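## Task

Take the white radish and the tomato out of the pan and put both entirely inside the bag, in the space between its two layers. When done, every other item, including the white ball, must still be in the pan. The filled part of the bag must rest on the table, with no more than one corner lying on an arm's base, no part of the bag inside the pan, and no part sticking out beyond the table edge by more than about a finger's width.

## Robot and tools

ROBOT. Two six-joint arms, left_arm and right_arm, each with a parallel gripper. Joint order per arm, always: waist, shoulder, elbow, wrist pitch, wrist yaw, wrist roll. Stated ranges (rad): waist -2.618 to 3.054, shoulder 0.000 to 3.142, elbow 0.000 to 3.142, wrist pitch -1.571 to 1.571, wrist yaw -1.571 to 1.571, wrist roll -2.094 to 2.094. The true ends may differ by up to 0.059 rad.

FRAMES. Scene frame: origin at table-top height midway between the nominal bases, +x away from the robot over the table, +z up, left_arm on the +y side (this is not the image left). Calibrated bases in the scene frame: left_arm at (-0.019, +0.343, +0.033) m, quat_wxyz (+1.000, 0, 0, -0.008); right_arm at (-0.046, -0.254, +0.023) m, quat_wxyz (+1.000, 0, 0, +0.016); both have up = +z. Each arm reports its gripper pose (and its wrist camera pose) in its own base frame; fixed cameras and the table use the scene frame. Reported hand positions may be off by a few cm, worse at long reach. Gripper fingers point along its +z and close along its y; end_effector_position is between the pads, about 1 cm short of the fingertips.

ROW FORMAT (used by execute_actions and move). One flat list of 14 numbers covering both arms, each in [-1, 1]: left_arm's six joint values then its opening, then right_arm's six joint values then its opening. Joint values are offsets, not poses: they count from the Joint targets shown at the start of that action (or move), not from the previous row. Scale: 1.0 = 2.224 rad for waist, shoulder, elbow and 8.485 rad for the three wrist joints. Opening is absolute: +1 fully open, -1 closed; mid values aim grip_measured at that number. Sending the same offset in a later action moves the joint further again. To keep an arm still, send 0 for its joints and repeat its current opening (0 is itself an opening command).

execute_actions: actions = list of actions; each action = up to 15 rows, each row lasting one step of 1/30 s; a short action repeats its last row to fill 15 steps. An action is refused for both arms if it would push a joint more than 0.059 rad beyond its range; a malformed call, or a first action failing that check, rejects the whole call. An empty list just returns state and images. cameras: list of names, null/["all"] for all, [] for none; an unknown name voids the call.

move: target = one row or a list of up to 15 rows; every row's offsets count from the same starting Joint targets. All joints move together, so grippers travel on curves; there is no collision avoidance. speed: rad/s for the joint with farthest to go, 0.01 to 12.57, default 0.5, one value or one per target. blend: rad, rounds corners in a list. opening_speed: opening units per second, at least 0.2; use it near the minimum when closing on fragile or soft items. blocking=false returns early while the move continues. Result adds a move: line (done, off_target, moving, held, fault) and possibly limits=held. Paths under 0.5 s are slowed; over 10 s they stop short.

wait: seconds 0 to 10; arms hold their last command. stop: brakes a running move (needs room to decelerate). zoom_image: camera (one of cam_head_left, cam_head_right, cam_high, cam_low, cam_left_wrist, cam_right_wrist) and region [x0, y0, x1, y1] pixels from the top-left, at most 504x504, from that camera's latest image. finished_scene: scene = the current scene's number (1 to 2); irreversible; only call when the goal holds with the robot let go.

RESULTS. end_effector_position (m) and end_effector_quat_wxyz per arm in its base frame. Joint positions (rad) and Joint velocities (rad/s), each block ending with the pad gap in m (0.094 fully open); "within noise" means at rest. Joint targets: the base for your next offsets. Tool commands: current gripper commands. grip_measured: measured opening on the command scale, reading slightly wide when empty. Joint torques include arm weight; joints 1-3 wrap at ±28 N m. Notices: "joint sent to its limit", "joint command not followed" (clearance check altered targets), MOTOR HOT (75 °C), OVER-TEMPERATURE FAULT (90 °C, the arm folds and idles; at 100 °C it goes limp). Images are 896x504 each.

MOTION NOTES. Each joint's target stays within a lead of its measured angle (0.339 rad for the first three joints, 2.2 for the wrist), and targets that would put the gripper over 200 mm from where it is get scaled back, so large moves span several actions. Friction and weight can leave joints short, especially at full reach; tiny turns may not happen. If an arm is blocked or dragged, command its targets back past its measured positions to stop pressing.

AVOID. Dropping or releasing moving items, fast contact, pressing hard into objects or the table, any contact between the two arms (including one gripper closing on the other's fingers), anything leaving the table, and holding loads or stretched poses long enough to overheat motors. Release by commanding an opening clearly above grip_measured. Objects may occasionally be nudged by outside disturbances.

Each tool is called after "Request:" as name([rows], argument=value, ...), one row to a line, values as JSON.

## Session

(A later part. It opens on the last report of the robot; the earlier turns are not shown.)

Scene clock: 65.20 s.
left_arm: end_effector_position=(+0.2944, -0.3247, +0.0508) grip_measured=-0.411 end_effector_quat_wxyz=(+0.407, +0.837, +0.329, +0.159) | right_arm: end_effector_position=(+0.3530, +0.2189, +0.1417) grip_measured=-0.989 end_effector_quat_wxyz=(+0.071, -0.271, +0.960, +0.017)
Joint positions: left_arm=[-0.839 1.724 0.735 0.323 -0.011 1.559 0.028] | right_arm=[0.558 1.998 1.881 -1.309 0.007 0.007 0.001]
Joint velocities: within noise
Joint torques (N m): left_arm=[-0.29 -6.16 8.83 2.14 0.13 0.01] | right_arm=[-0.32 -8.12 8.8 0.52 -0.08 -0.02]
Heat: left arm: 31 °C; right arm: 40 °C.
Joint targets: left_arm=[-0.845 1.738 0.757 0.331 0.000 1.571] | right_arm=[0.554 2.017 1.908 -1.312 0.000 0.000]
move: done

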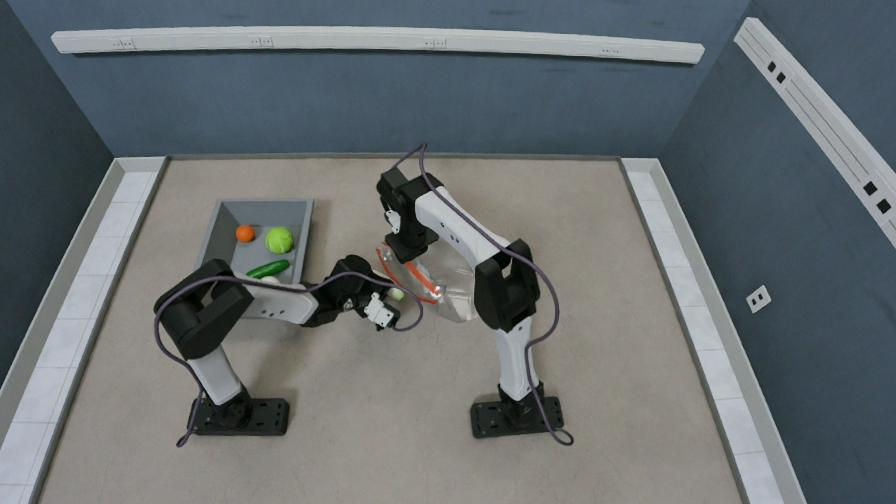

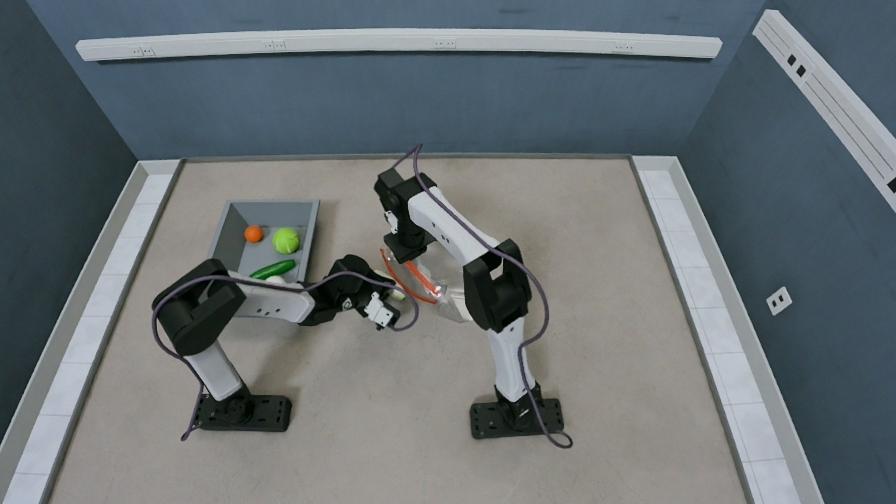

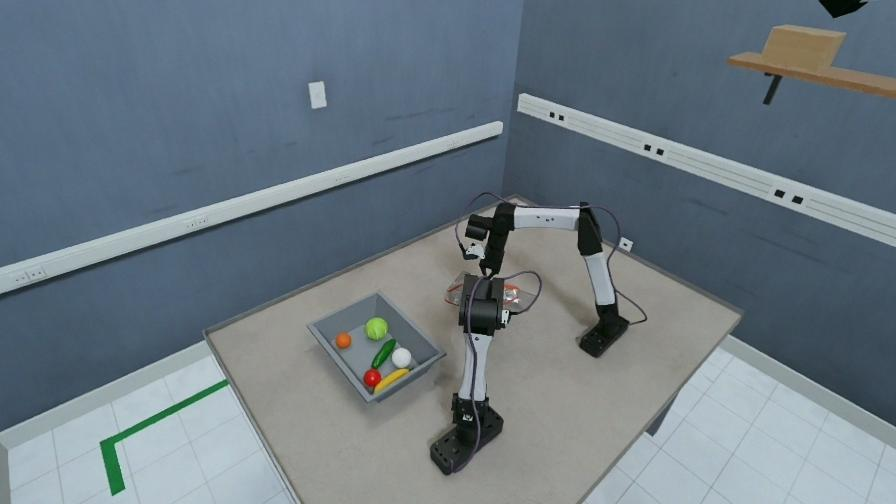

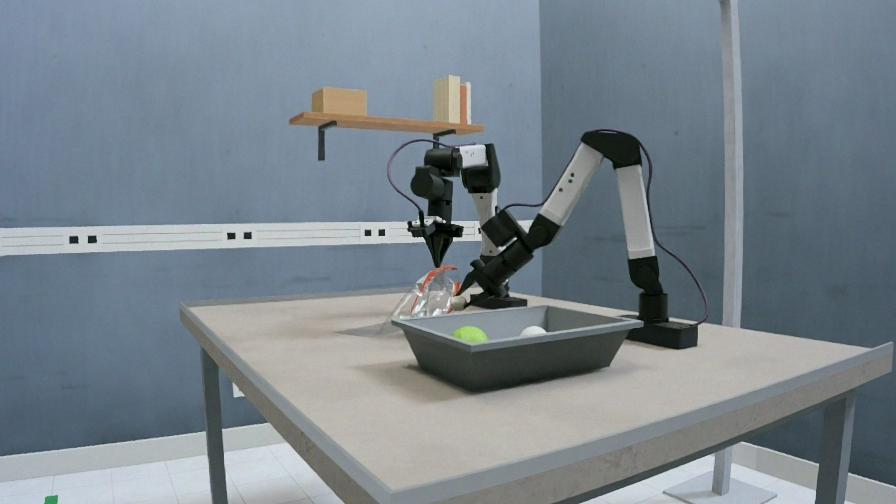

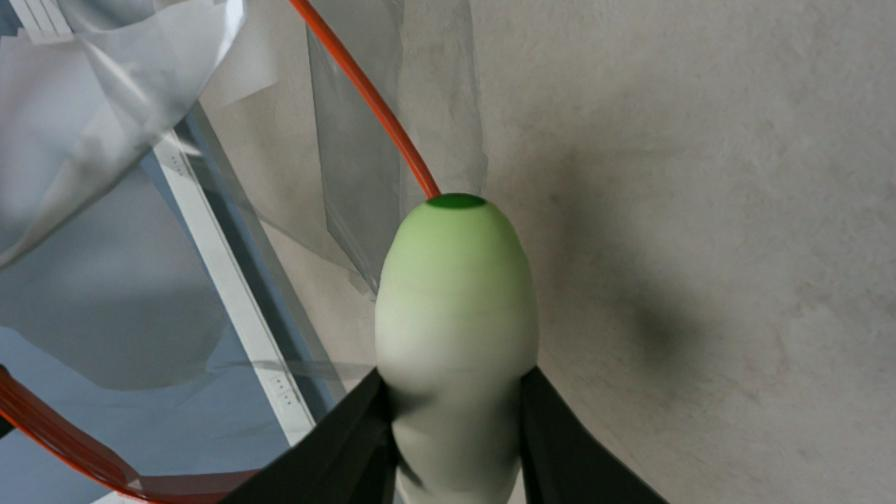

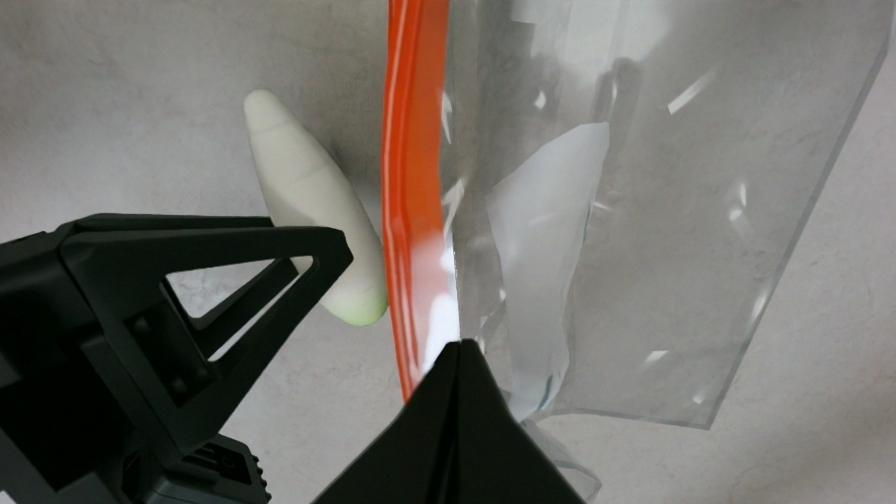

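Request:
move(target=[0,0.0567,-0.134,0.0912,0,0,-0.6,0,0.002,0.0373,-0.0094,0,0,-1], speed=0.25)

Request:
zoom_image(camera="cam_low", region=[360, 200, 580, 340])

Request:
zoom_image(camera="cam_head_left", region=[330, 200, 510, 360])

Scene clock: 70.40 s.
left_arm: end_effector_position=(+0.2913, -0.3212, +0.0692) grip_measured=-0.411 end_effector_quat_wxyz=(+0.560, +0.744, +0.294, +0.216) | right_arm: end_effector_position=(+0.3508, +0.2175, +0.1606) grip_measured=-0.989 end_effector_quat_wxyz=(+0.070, -0.271, +0.960, +0.017)
Joint positions: left_arm=[-0.839 1.849 0.468 1.097 -0.011 1.559 0.028] | right_arm=[0.558 2.001 1.963 -1.388 0.007 0.007 0.001]
Joint velocities: within noise
Joint torques (N m): left_arm=[-0.29 -5.6 3.99 2.5 0.13 0.01] | right_arm=[-0.29 -8.02 8.85 0.53 -0.09 -0.02]
Heat: left arm: 31 °C; right arm: 40 °C.
Joint targets: left_arm=[-0.845 1.864 0.459 1.105 0.000 1.571] | right_arm=[0.554 2.021 1.991 -1.391 0.000 0.000]
move: done

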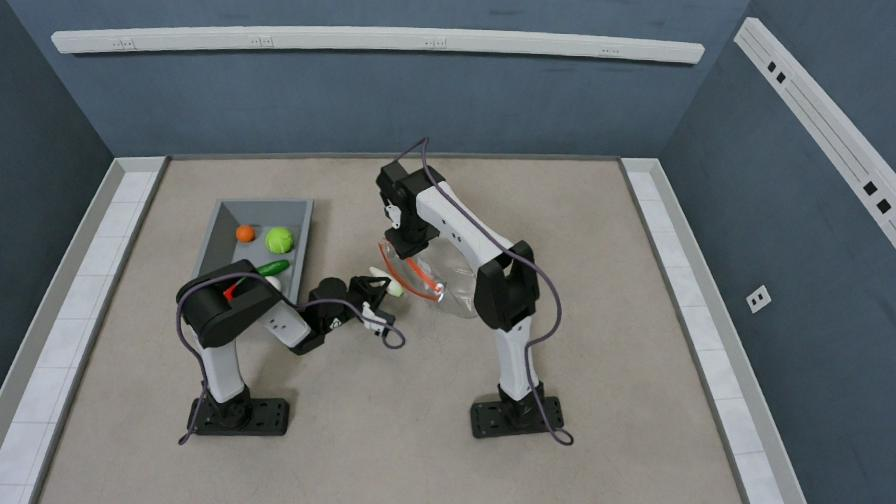

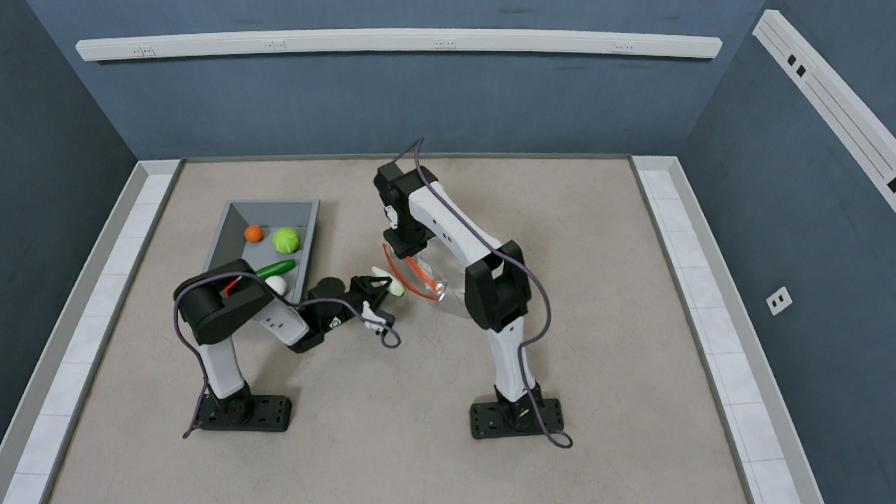

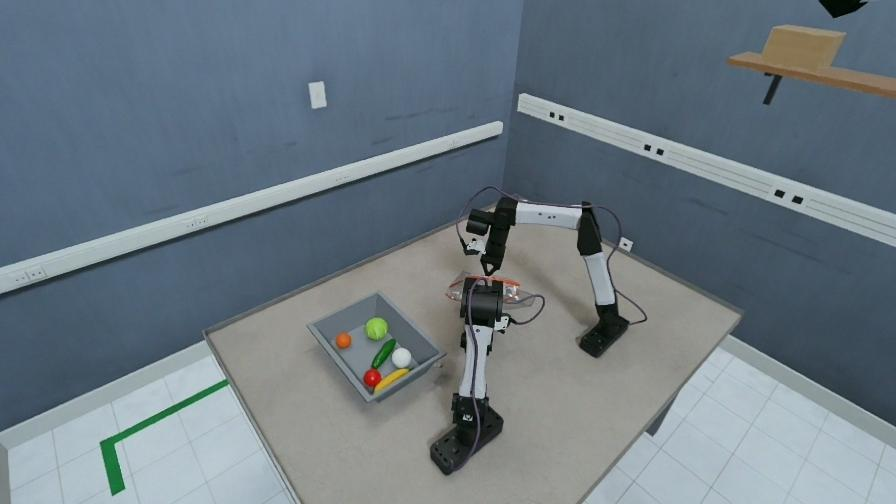

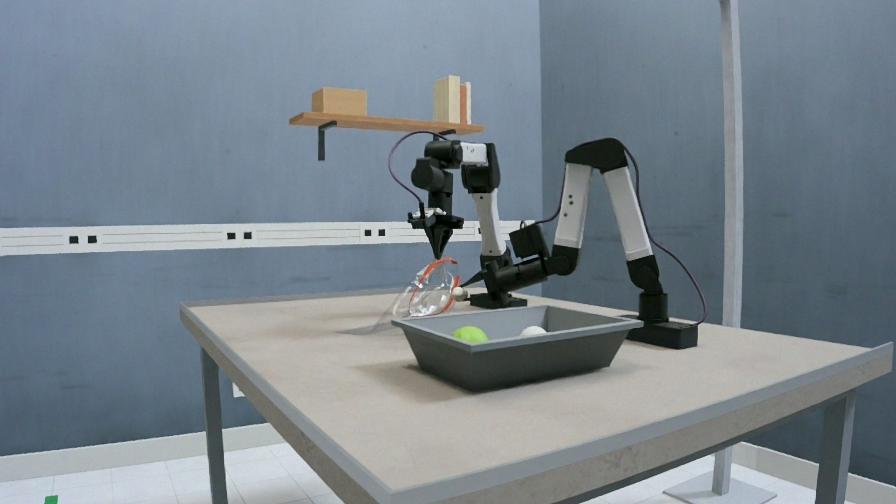

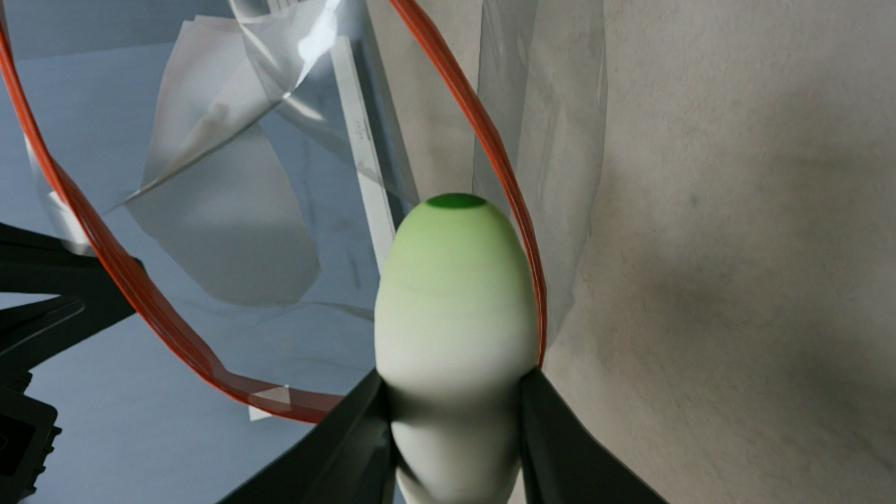

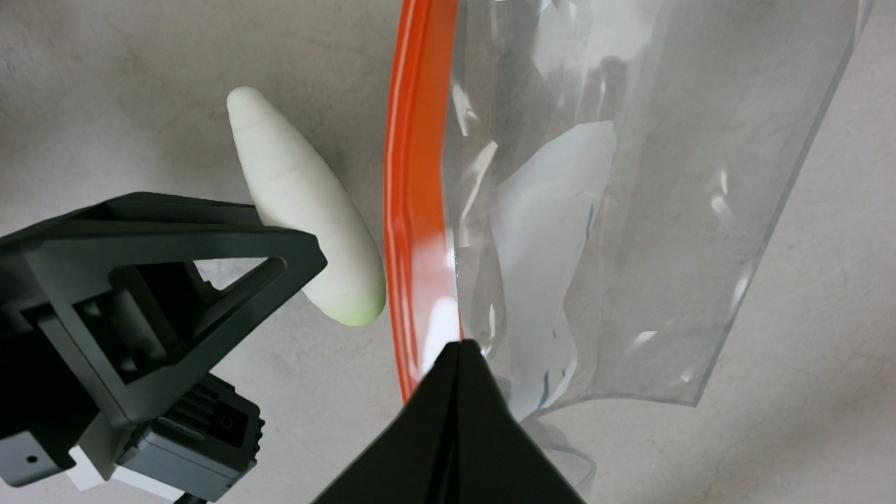

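Scaled by 2.291 from the camera's 896x504 image, which has a finer 1280x720 frame.

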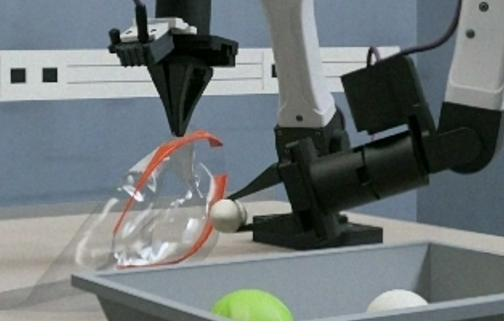

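Scaled by 2.800 from the camera's 896x504 image, which has a finer 1280x720 frame.

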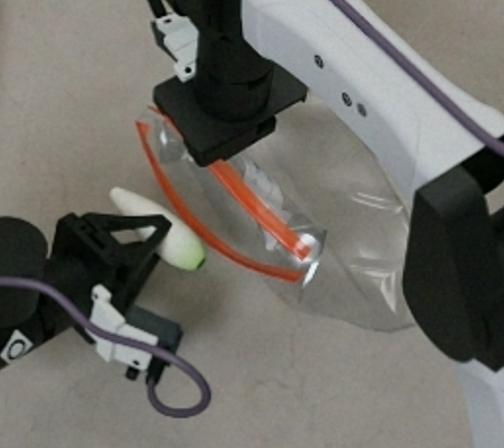

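Request:
move(target=[0,0.0962,-0.0184,0.0301,0,0,-0.6,0,-0.005,-0.0944,0.0238,0,0,-1], speed=0.25)

Request:
zoom_image(camera="cam_low", region=[360, 200, 580, 340])

Request:
zoom_image(camera="cam_head_left", region=[330, 200, 510, 360])

Scene clock: 73.13 s.
left_arm: end_effector_position=(+0.2848, -0.3140, +0.0280) grip_measured=-0.411 end_effector_quat_wxyz=(+0.559, +0.745, +0.294, +0.215) | right_arm: end_effector_position=(+0.3563, +0.2209, +0.1161) grip_measured=-0.989 end_effector_quat_wxyz=(+0.073, -0.271, +0.960, +0.018)
Joint positions: left_arm=[-0.839 2.063 0.425 1.352 -0.011 1.559 0.028] | right_arm=[0.558 2.001 1.784 -1.203 0.007 0.007 0.001]
Joint velocities: within noise
Joint torques (N m): left_arm=[-0.27 -6.09 2.59 2.5 0.13 0.01] | right_arm=[-0.32 -9.11 6 0.75 -0.09 -0.02]
Heat: left arm: 32 °C; right arm: 40 °C.
Joint targets: left_arm=[-0.845 2.078 0.418 1.360 0.000 1.571] | right_arm=[0.554 2.010 1.781 -1.189 0.000 0.000]
move: done

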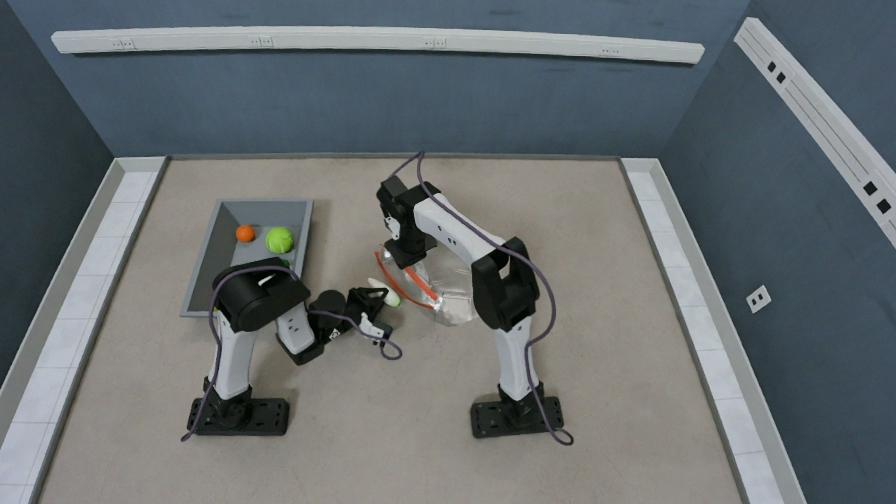

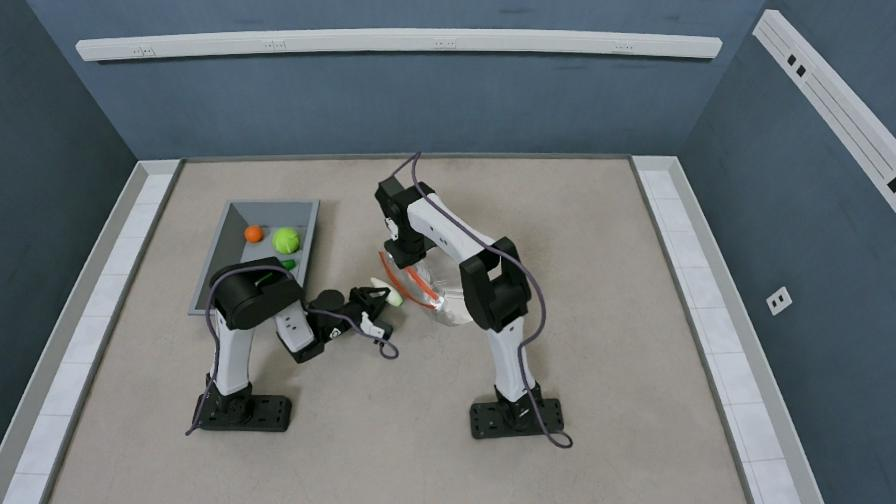

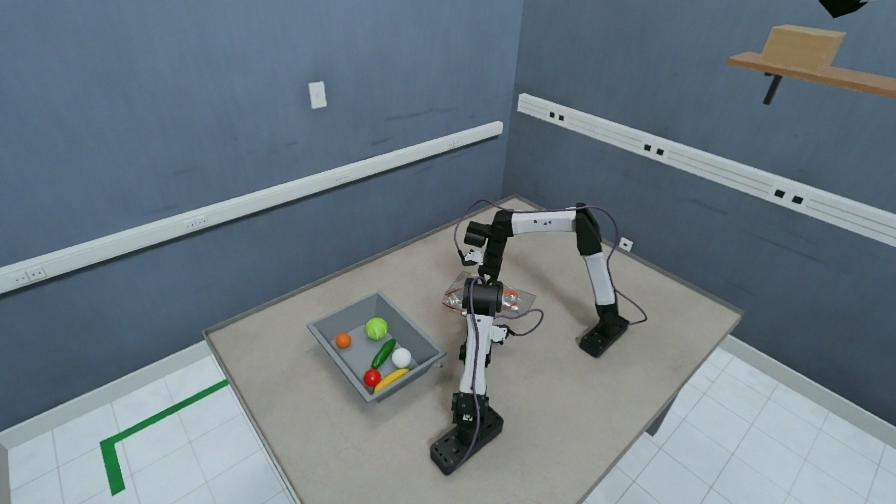

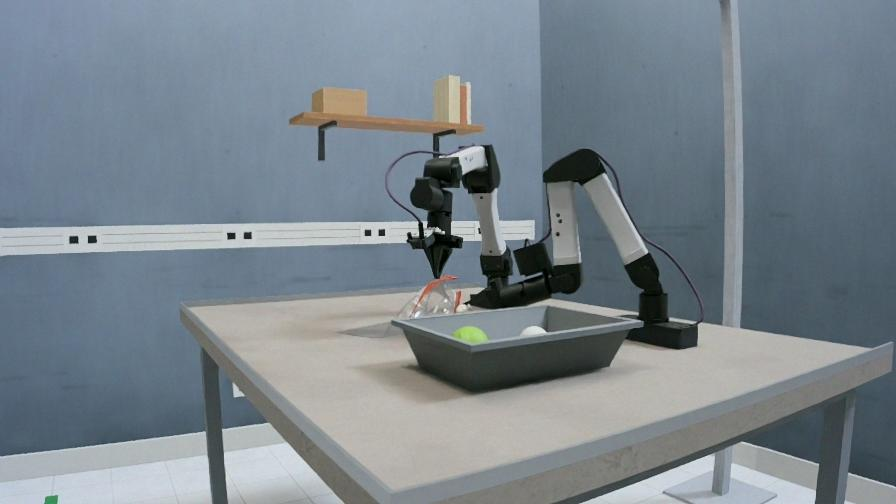

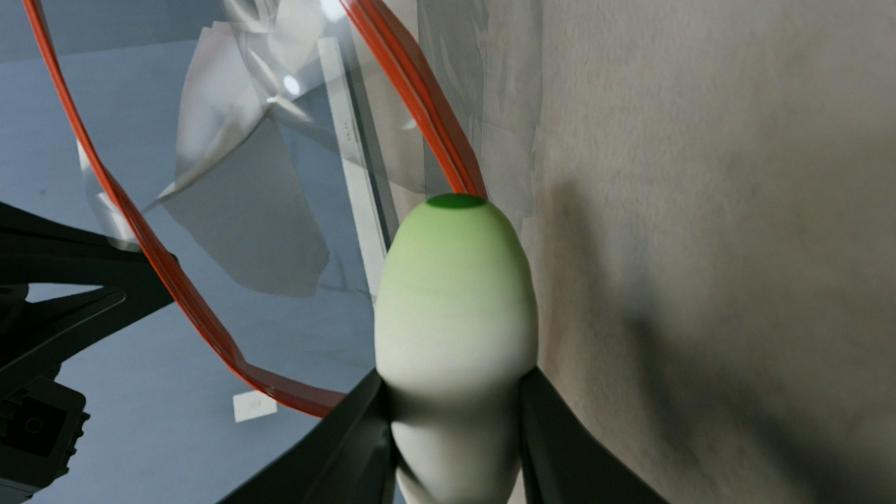

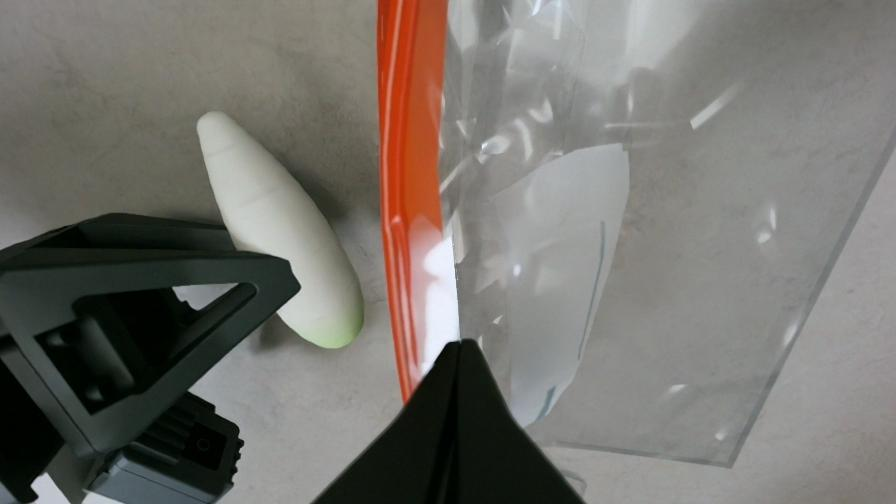

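Scaled by 2.291 from the camera's 896x504 image, which has a finer 1280x720 frame.

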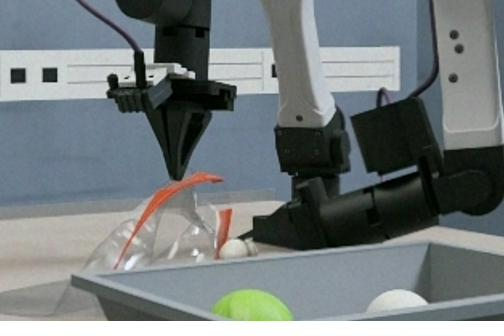

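Scaled by 2.800 from the camera's 896x504 image, which has a finer 1280x720 frame.

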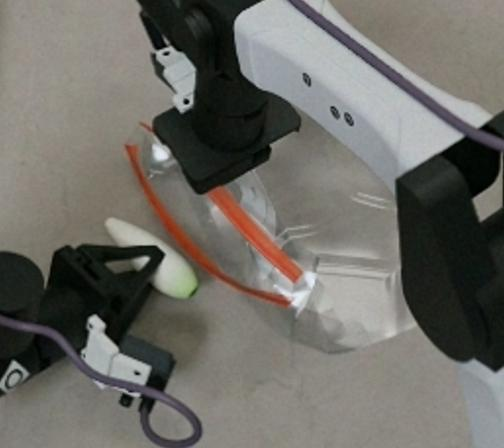

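Request:
move([
  [0,-0.0675,0.0169,-0.0221,0,0,-0.6,0,0,0,0,0,0,-1],
  [0,-0.0216,0.0953,-0.0306,0,0,-0.6,0,0,0,0,0,0,-1],
], speed=0.2, cameras=["cam_left_wrist","cam_right_wrist","cam_low","cam_head_left"])

Request:
zoom_image(camera="cam_low", region=[360, 200, 580, 340])

Request:
zoom_image(camera="cam_head_left", region=[330, 200, 510, 360])

Scene clock: 76.90 s.
left_arm: end_effector_position=(+0.3157, -0.3484, +0.0525) grip_measured=-0.411 end_effector_quat_wxyz=(+0.560, +0.744, +0.294, +0.216) | right_arm: end_effector_position=(+0.3565, +0.2210, +0.1162) grip_measured=-0.989 end_effector_quat_wxyz=(+0.074, -0.271, +0.960, +0.018)
Joint positions: left_arm=[-0.839 2.012 0.614 1.115 -0.011 1.559 0.028] | right_arm=[0.558 2.001 1.784 -1.203 0.007 0.007 0.001]
Joint velocities: within noise
Joint torques (N m): left_arm=[-0.27 -6.69 6.28 2.22 0.12 0] | right_arm=[-0.32 -9.11 6 0.7 -0.09 -0.02]
Heat: left arm: 32 °C; right arm: 40 °C.
Joint targets: left_arm=[-0.845 2.030 0.630 1.100 0.000 1.571] | right_arm=[0.554 2.010 1.781 -1.189 0.000 0.000]
move: done
Images, in order (width x height): cam_head_left 896x504, cam_low 896x504, cam_left_wrist 896x504, cam_right_wrist 896x504.

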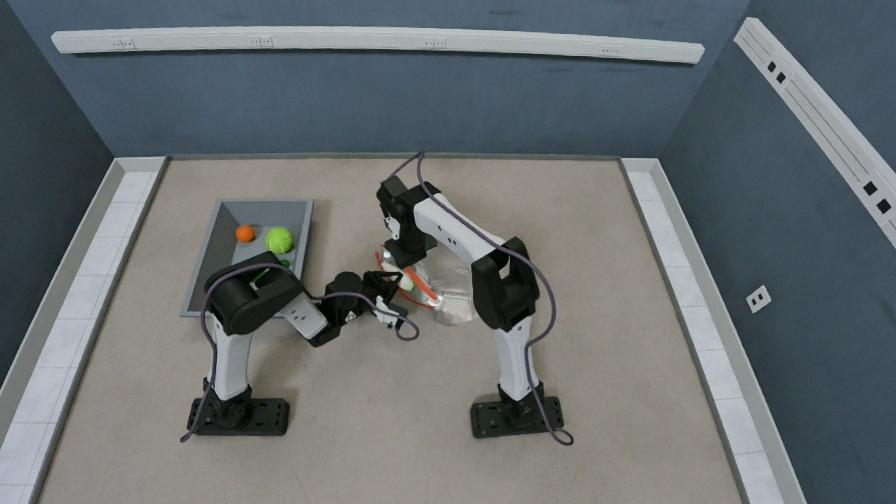

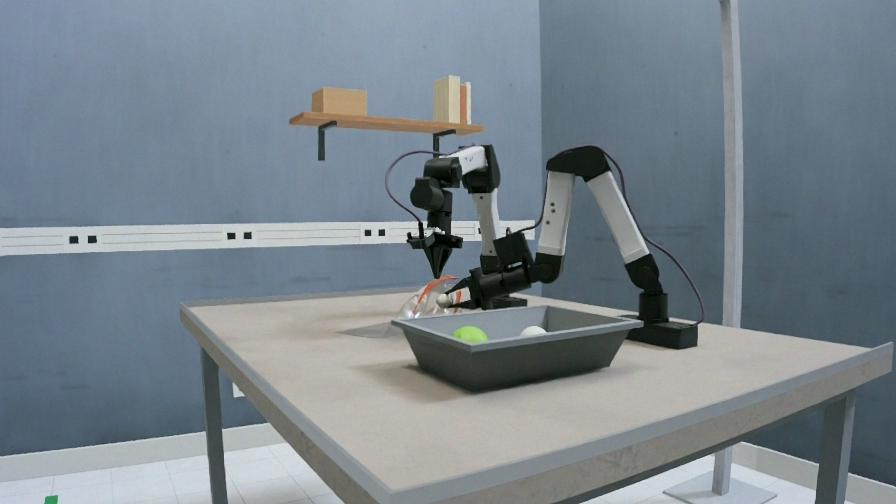

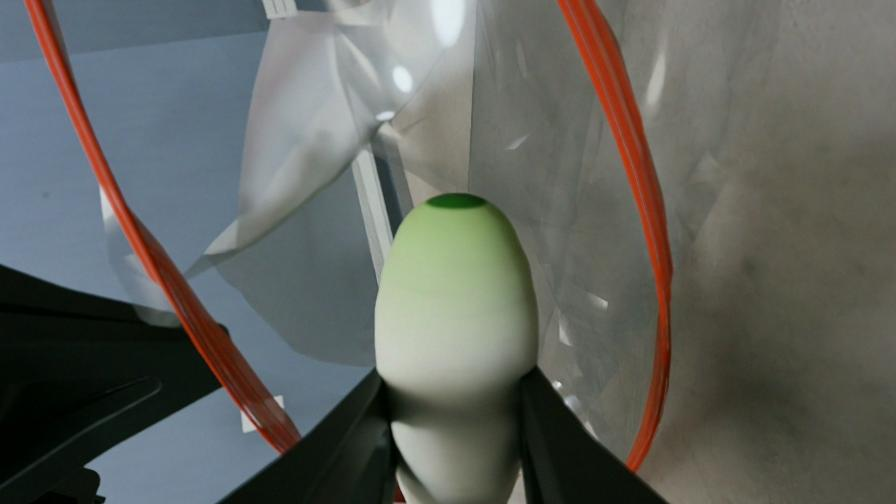

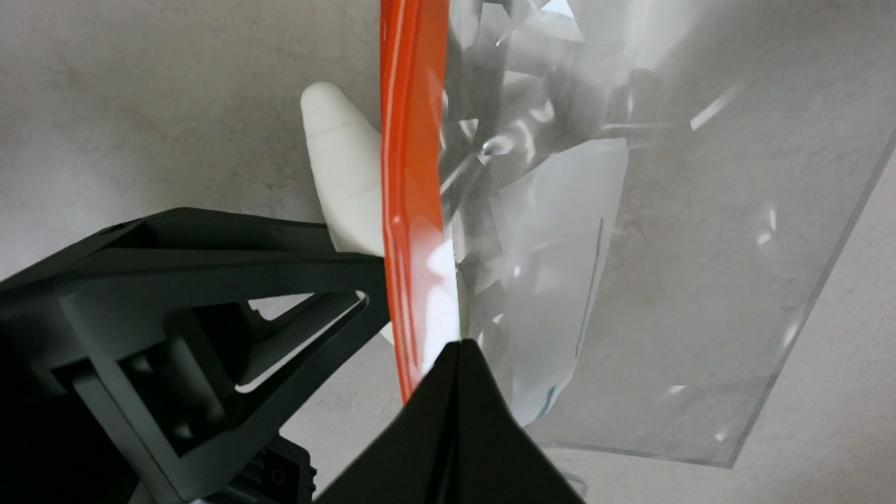

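Scaled by 2.291 from the camera's 896x504 image, which has a finer 1280x720 frame.

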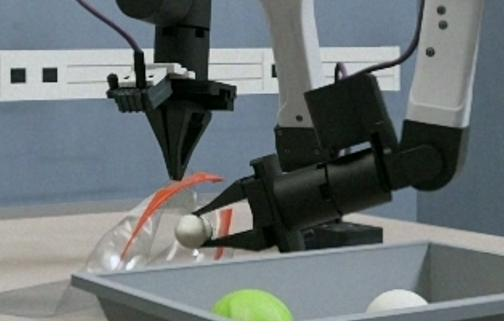

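Scaled by 2.800 from the camera's 896x504 image, which has a finer 1280x720 frame.

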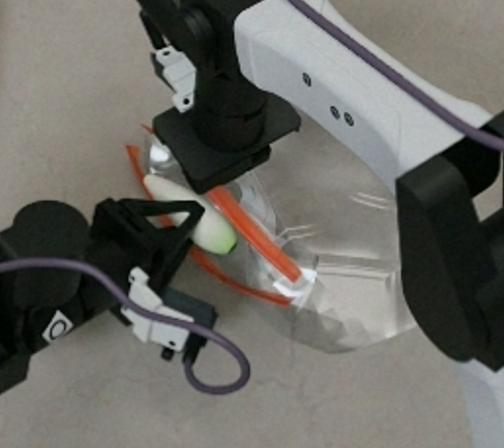

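Request:
move([
  [0,0.0425,-0.0024,0.0118,0,0,-0.6,0,0,0,0,0,0,-1],
  [0,0.0946,0.0879,0.0018,0,0,-0.6,0,0,0,0,0,0,-1],
], speed=0.15, cameras=["cam_left_wrist","cam_right_wrist","cam_low","cam_head_left"])

Request:
zoom_image(camera="cam_low", region=[360, 200, 580, 340])

Request:
zoom_image(camera="cam_head_left", region=[330, 200, 510, 360])

Scene clock: 80.00 s.
left_arm: end_effector_position=(+0.3451, -0.3811, +0.0234) grip_measured=-0.411 end_effector_quat_wxyz=(+0.561, +0.743, +0.294, +0.216) | right_arm: end_effector_position=(+0.3565, +0.2210, +0.1162) grip_measured=-0.989 end_effector_quat_wxyz=(+0.074, -0.271, +0.960, +0.018)
Joint positions: left_arm=[-0.839 2.22 0.809 1.131 -0.011 1.559 0.028] | right_arm=[0.558 2.001 1.784 -1.203 0.007 0.007 0.001]
Joint velocities: within noise
Joint torques (N m): left_arm=[-0.27 -8.08 6.24 2.22 0.12 0.01] | right_arm=[-0.28 -9.11 6.01 0.7 -0.09 -0.01]
Heat: left arm: 33 °C; right arm: 41 °C.
Joint targets: left_arm=[-0.845 2.241 0.825 1.116 0.000 1.571] | right_arm=[0.554 2.010 1.781 -1.189 0.000 0.000]
move: done
Images, in order (width x height): cam_head_left 896x504, cam_low 896x504, cam_left_wrist 896x504, cam_right_wrist 896x504.

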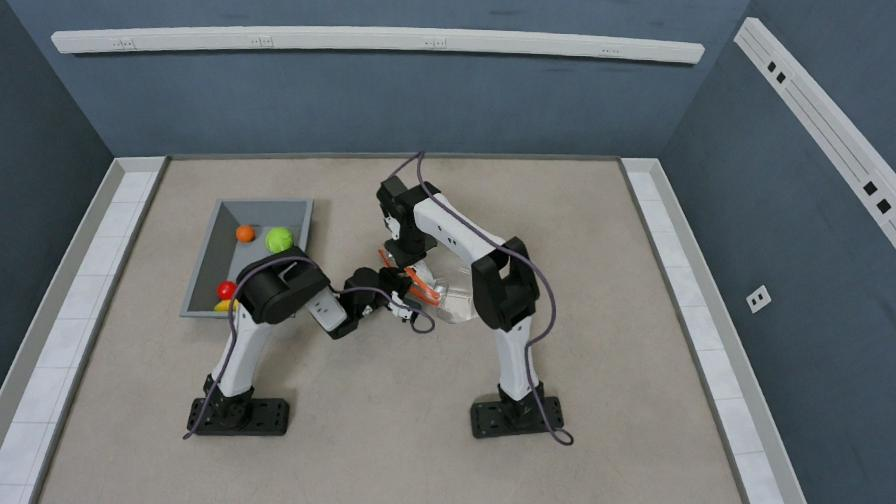

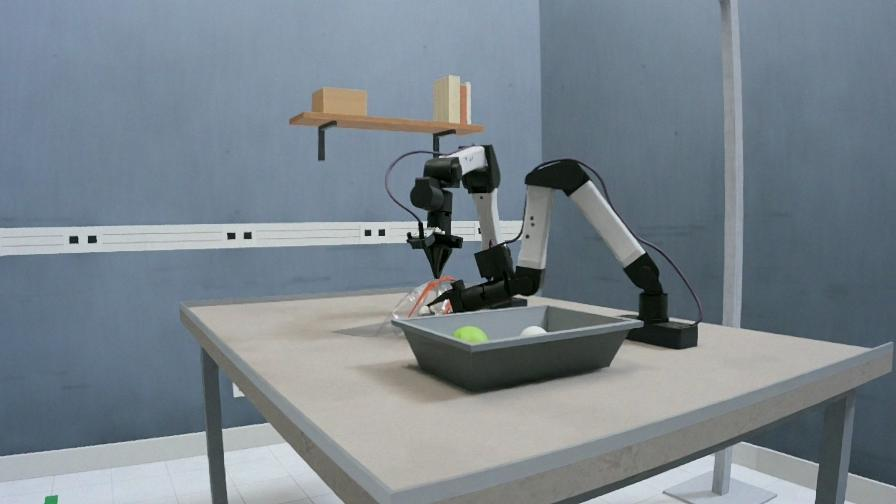

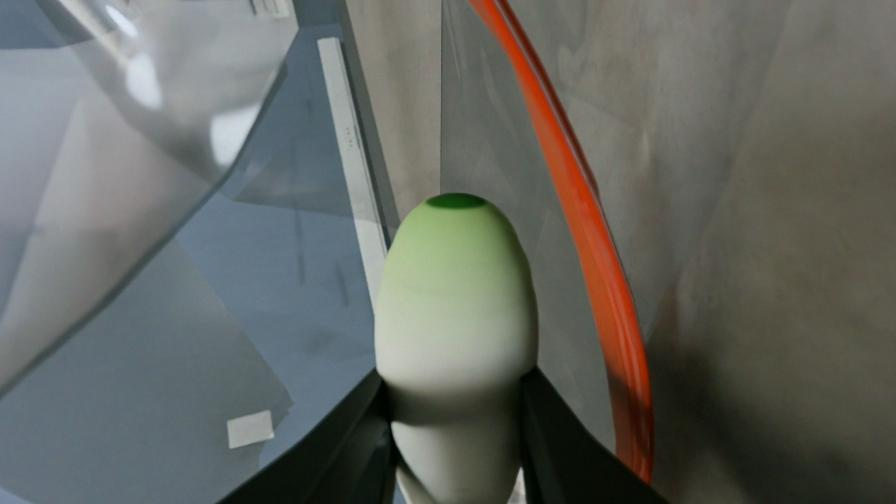

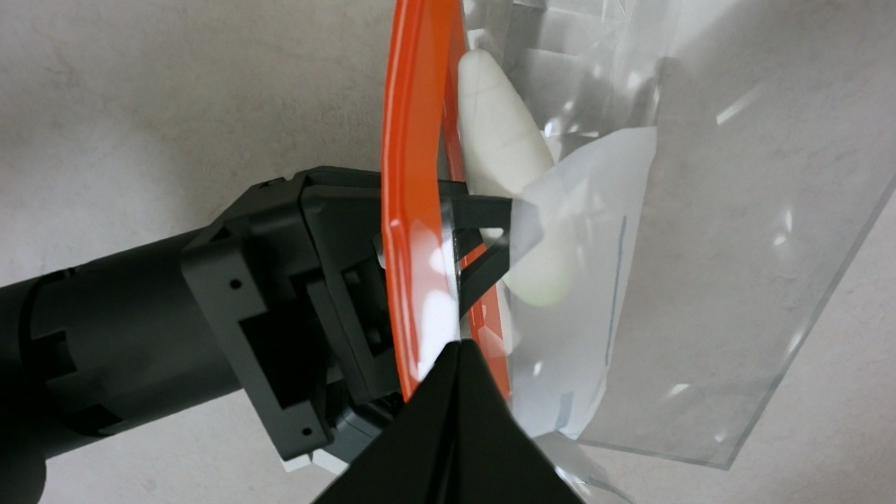

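Scaled by 2.291 from the camera's 896x504 image, which has a finer 1280x720 frame.

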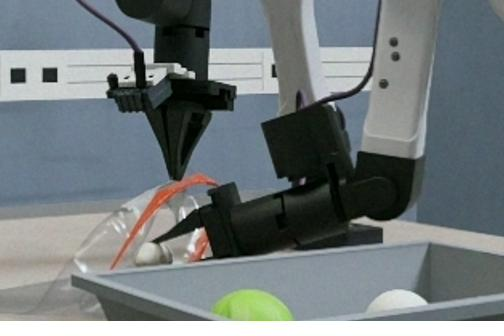

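Scaled by 2.800 from the camera's 896x504 image, which has a finer 1280x720 frame.

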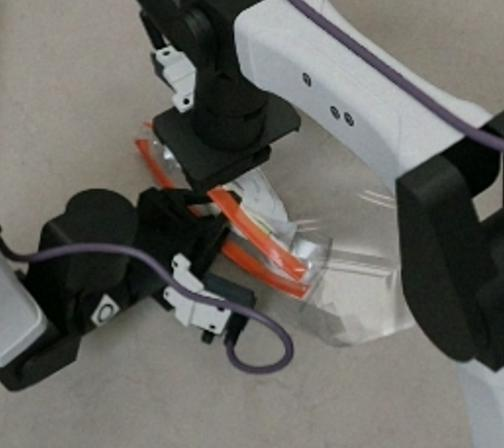

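Request:
move(target=[0,0.0441,0.0546,-0.0027,0,0,-0.6,0,0,0,0,0,0,-1], speed=0.15, cameras=["cam_left_wrist","cam_right_wrist"])

Scene clock: 81.43 s.
left_arm: end_effector_position=(+0.3618, -0.3997, +0.0092) grip_measured=-0.411 end_effector_quat_wxyz=(+0.561, +0.743, +0.294, +0.216) | right_arm: end_effector_position=(+0.3565, +0.2211, +0.1162) grip_measured=-0.989 end_effector_quat_wxyz=(+0.074, -0.271, +0.960, +0.018)
Joint positions: left_arm=[-0.839 2.318 0.93 1.108 -0.011 1.559 0.028] | right_arm=[0.558 2.001 1.784 -1.202 0.007 0.007 0.001]
Joint velocities: within noise
Joint torques (N m): left_arm=[-0.31 -8.84 6.46 2.22 0.13 0.02] | right_arm=[-0.42 -9.1 6.01 0.68 -0.09 -0.02]
Heat: left arm: 33 °C; right arm: 41 °C.
Joint targets: left_arm=[-0.845 2.339 0.947 1.093 0.000 1.571] | right_arm=[0.554 2.010 1.781 -1.189 0.000 0.000]
move: done
Images, in order (width x height): cam_left_wrist 896x504, cam_right_wrist 896x504.

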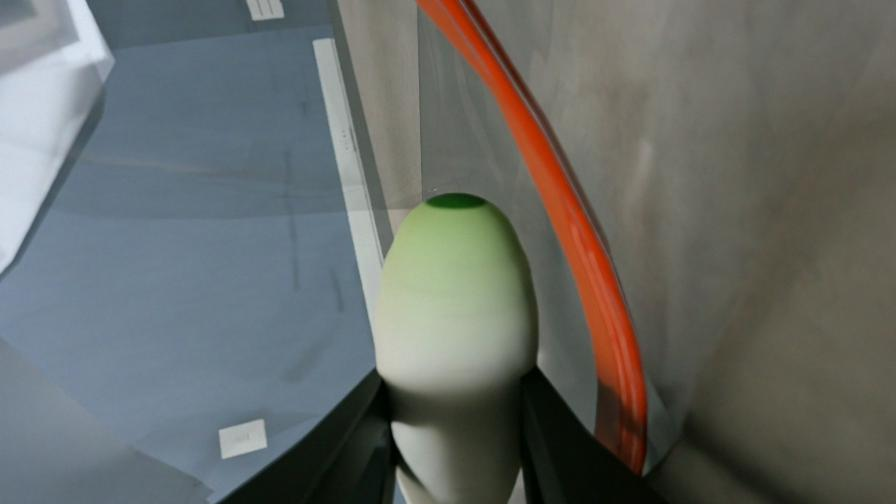

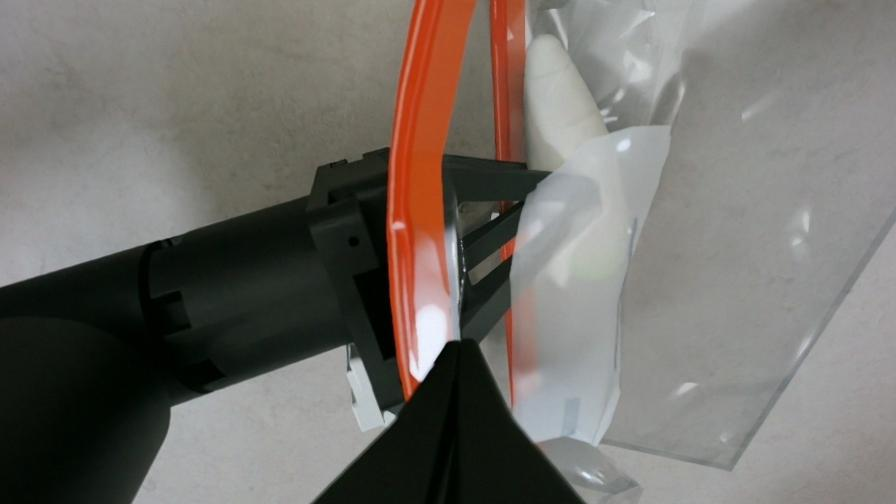

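Request:
move(target=[0,0,0,0,0,0,0.0,0,0,0,0,0,0,-1], opening_speed=0.3, cameras=["cam_left_wrist","cam_right_wrist"])

Scene clock: 83.93 s.
left_arm: end_effector_position=(+0.3618, -0.3997, +0.0091) grip_measured=-0.002 end_effector_quat_wxyz=(+0.561, +0.743, +0.294, +0.216) | right_arm: end_effector_position=(+0.3565, +0.2211, +0.1162) grip_measured=-0.989 end_effector_quat_wxyz=(+0.074, -0.271, +0.960, +0.018)
Joint positions: left_arm=[-0.839 2.318 0.93 1.107 -0.011 1.559 0.047] | right_arm=[0.558 2.001 1.784 -1.202 0.007 0.007 0.001]
Joint velocities: within noise
Joint torques (N m): left_arm=[-0.28 -8.81 6.45 2.23 0.12 0.01] | right_arm=[-0.31 -9.13 6 0.69 -0.09 -0.02]
Heat: left arm: 33 °C; right arm: 41 °C.
Joint targets: left_arm=[-0.845 2.339 0.947 1.093 0.000 1.571] | right_arm=[0.554 2.010 1.781 -1.189 0.000 0.000]
move: done
Images, in order (width x height): cam_left_wrist 896x504, cam_right_wrist 896x504.

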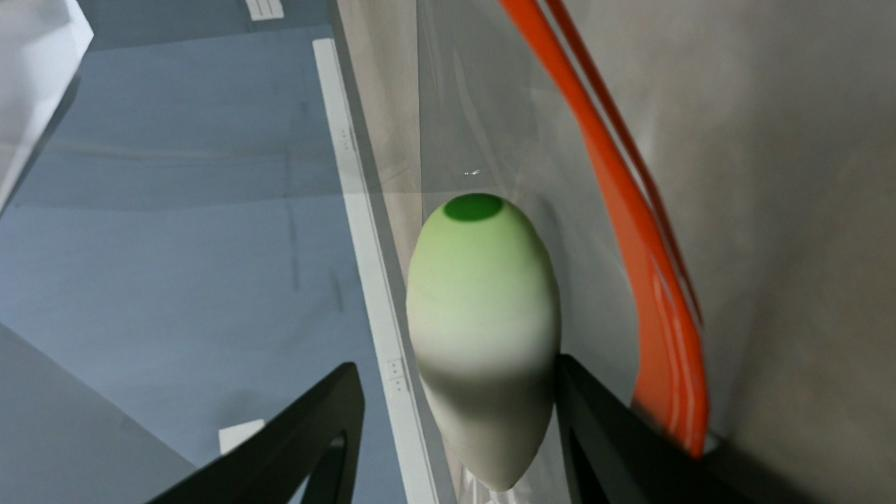

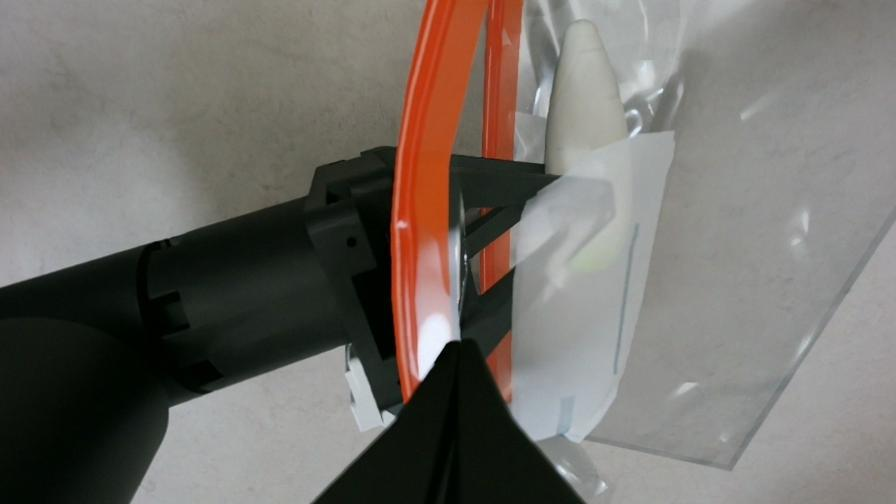

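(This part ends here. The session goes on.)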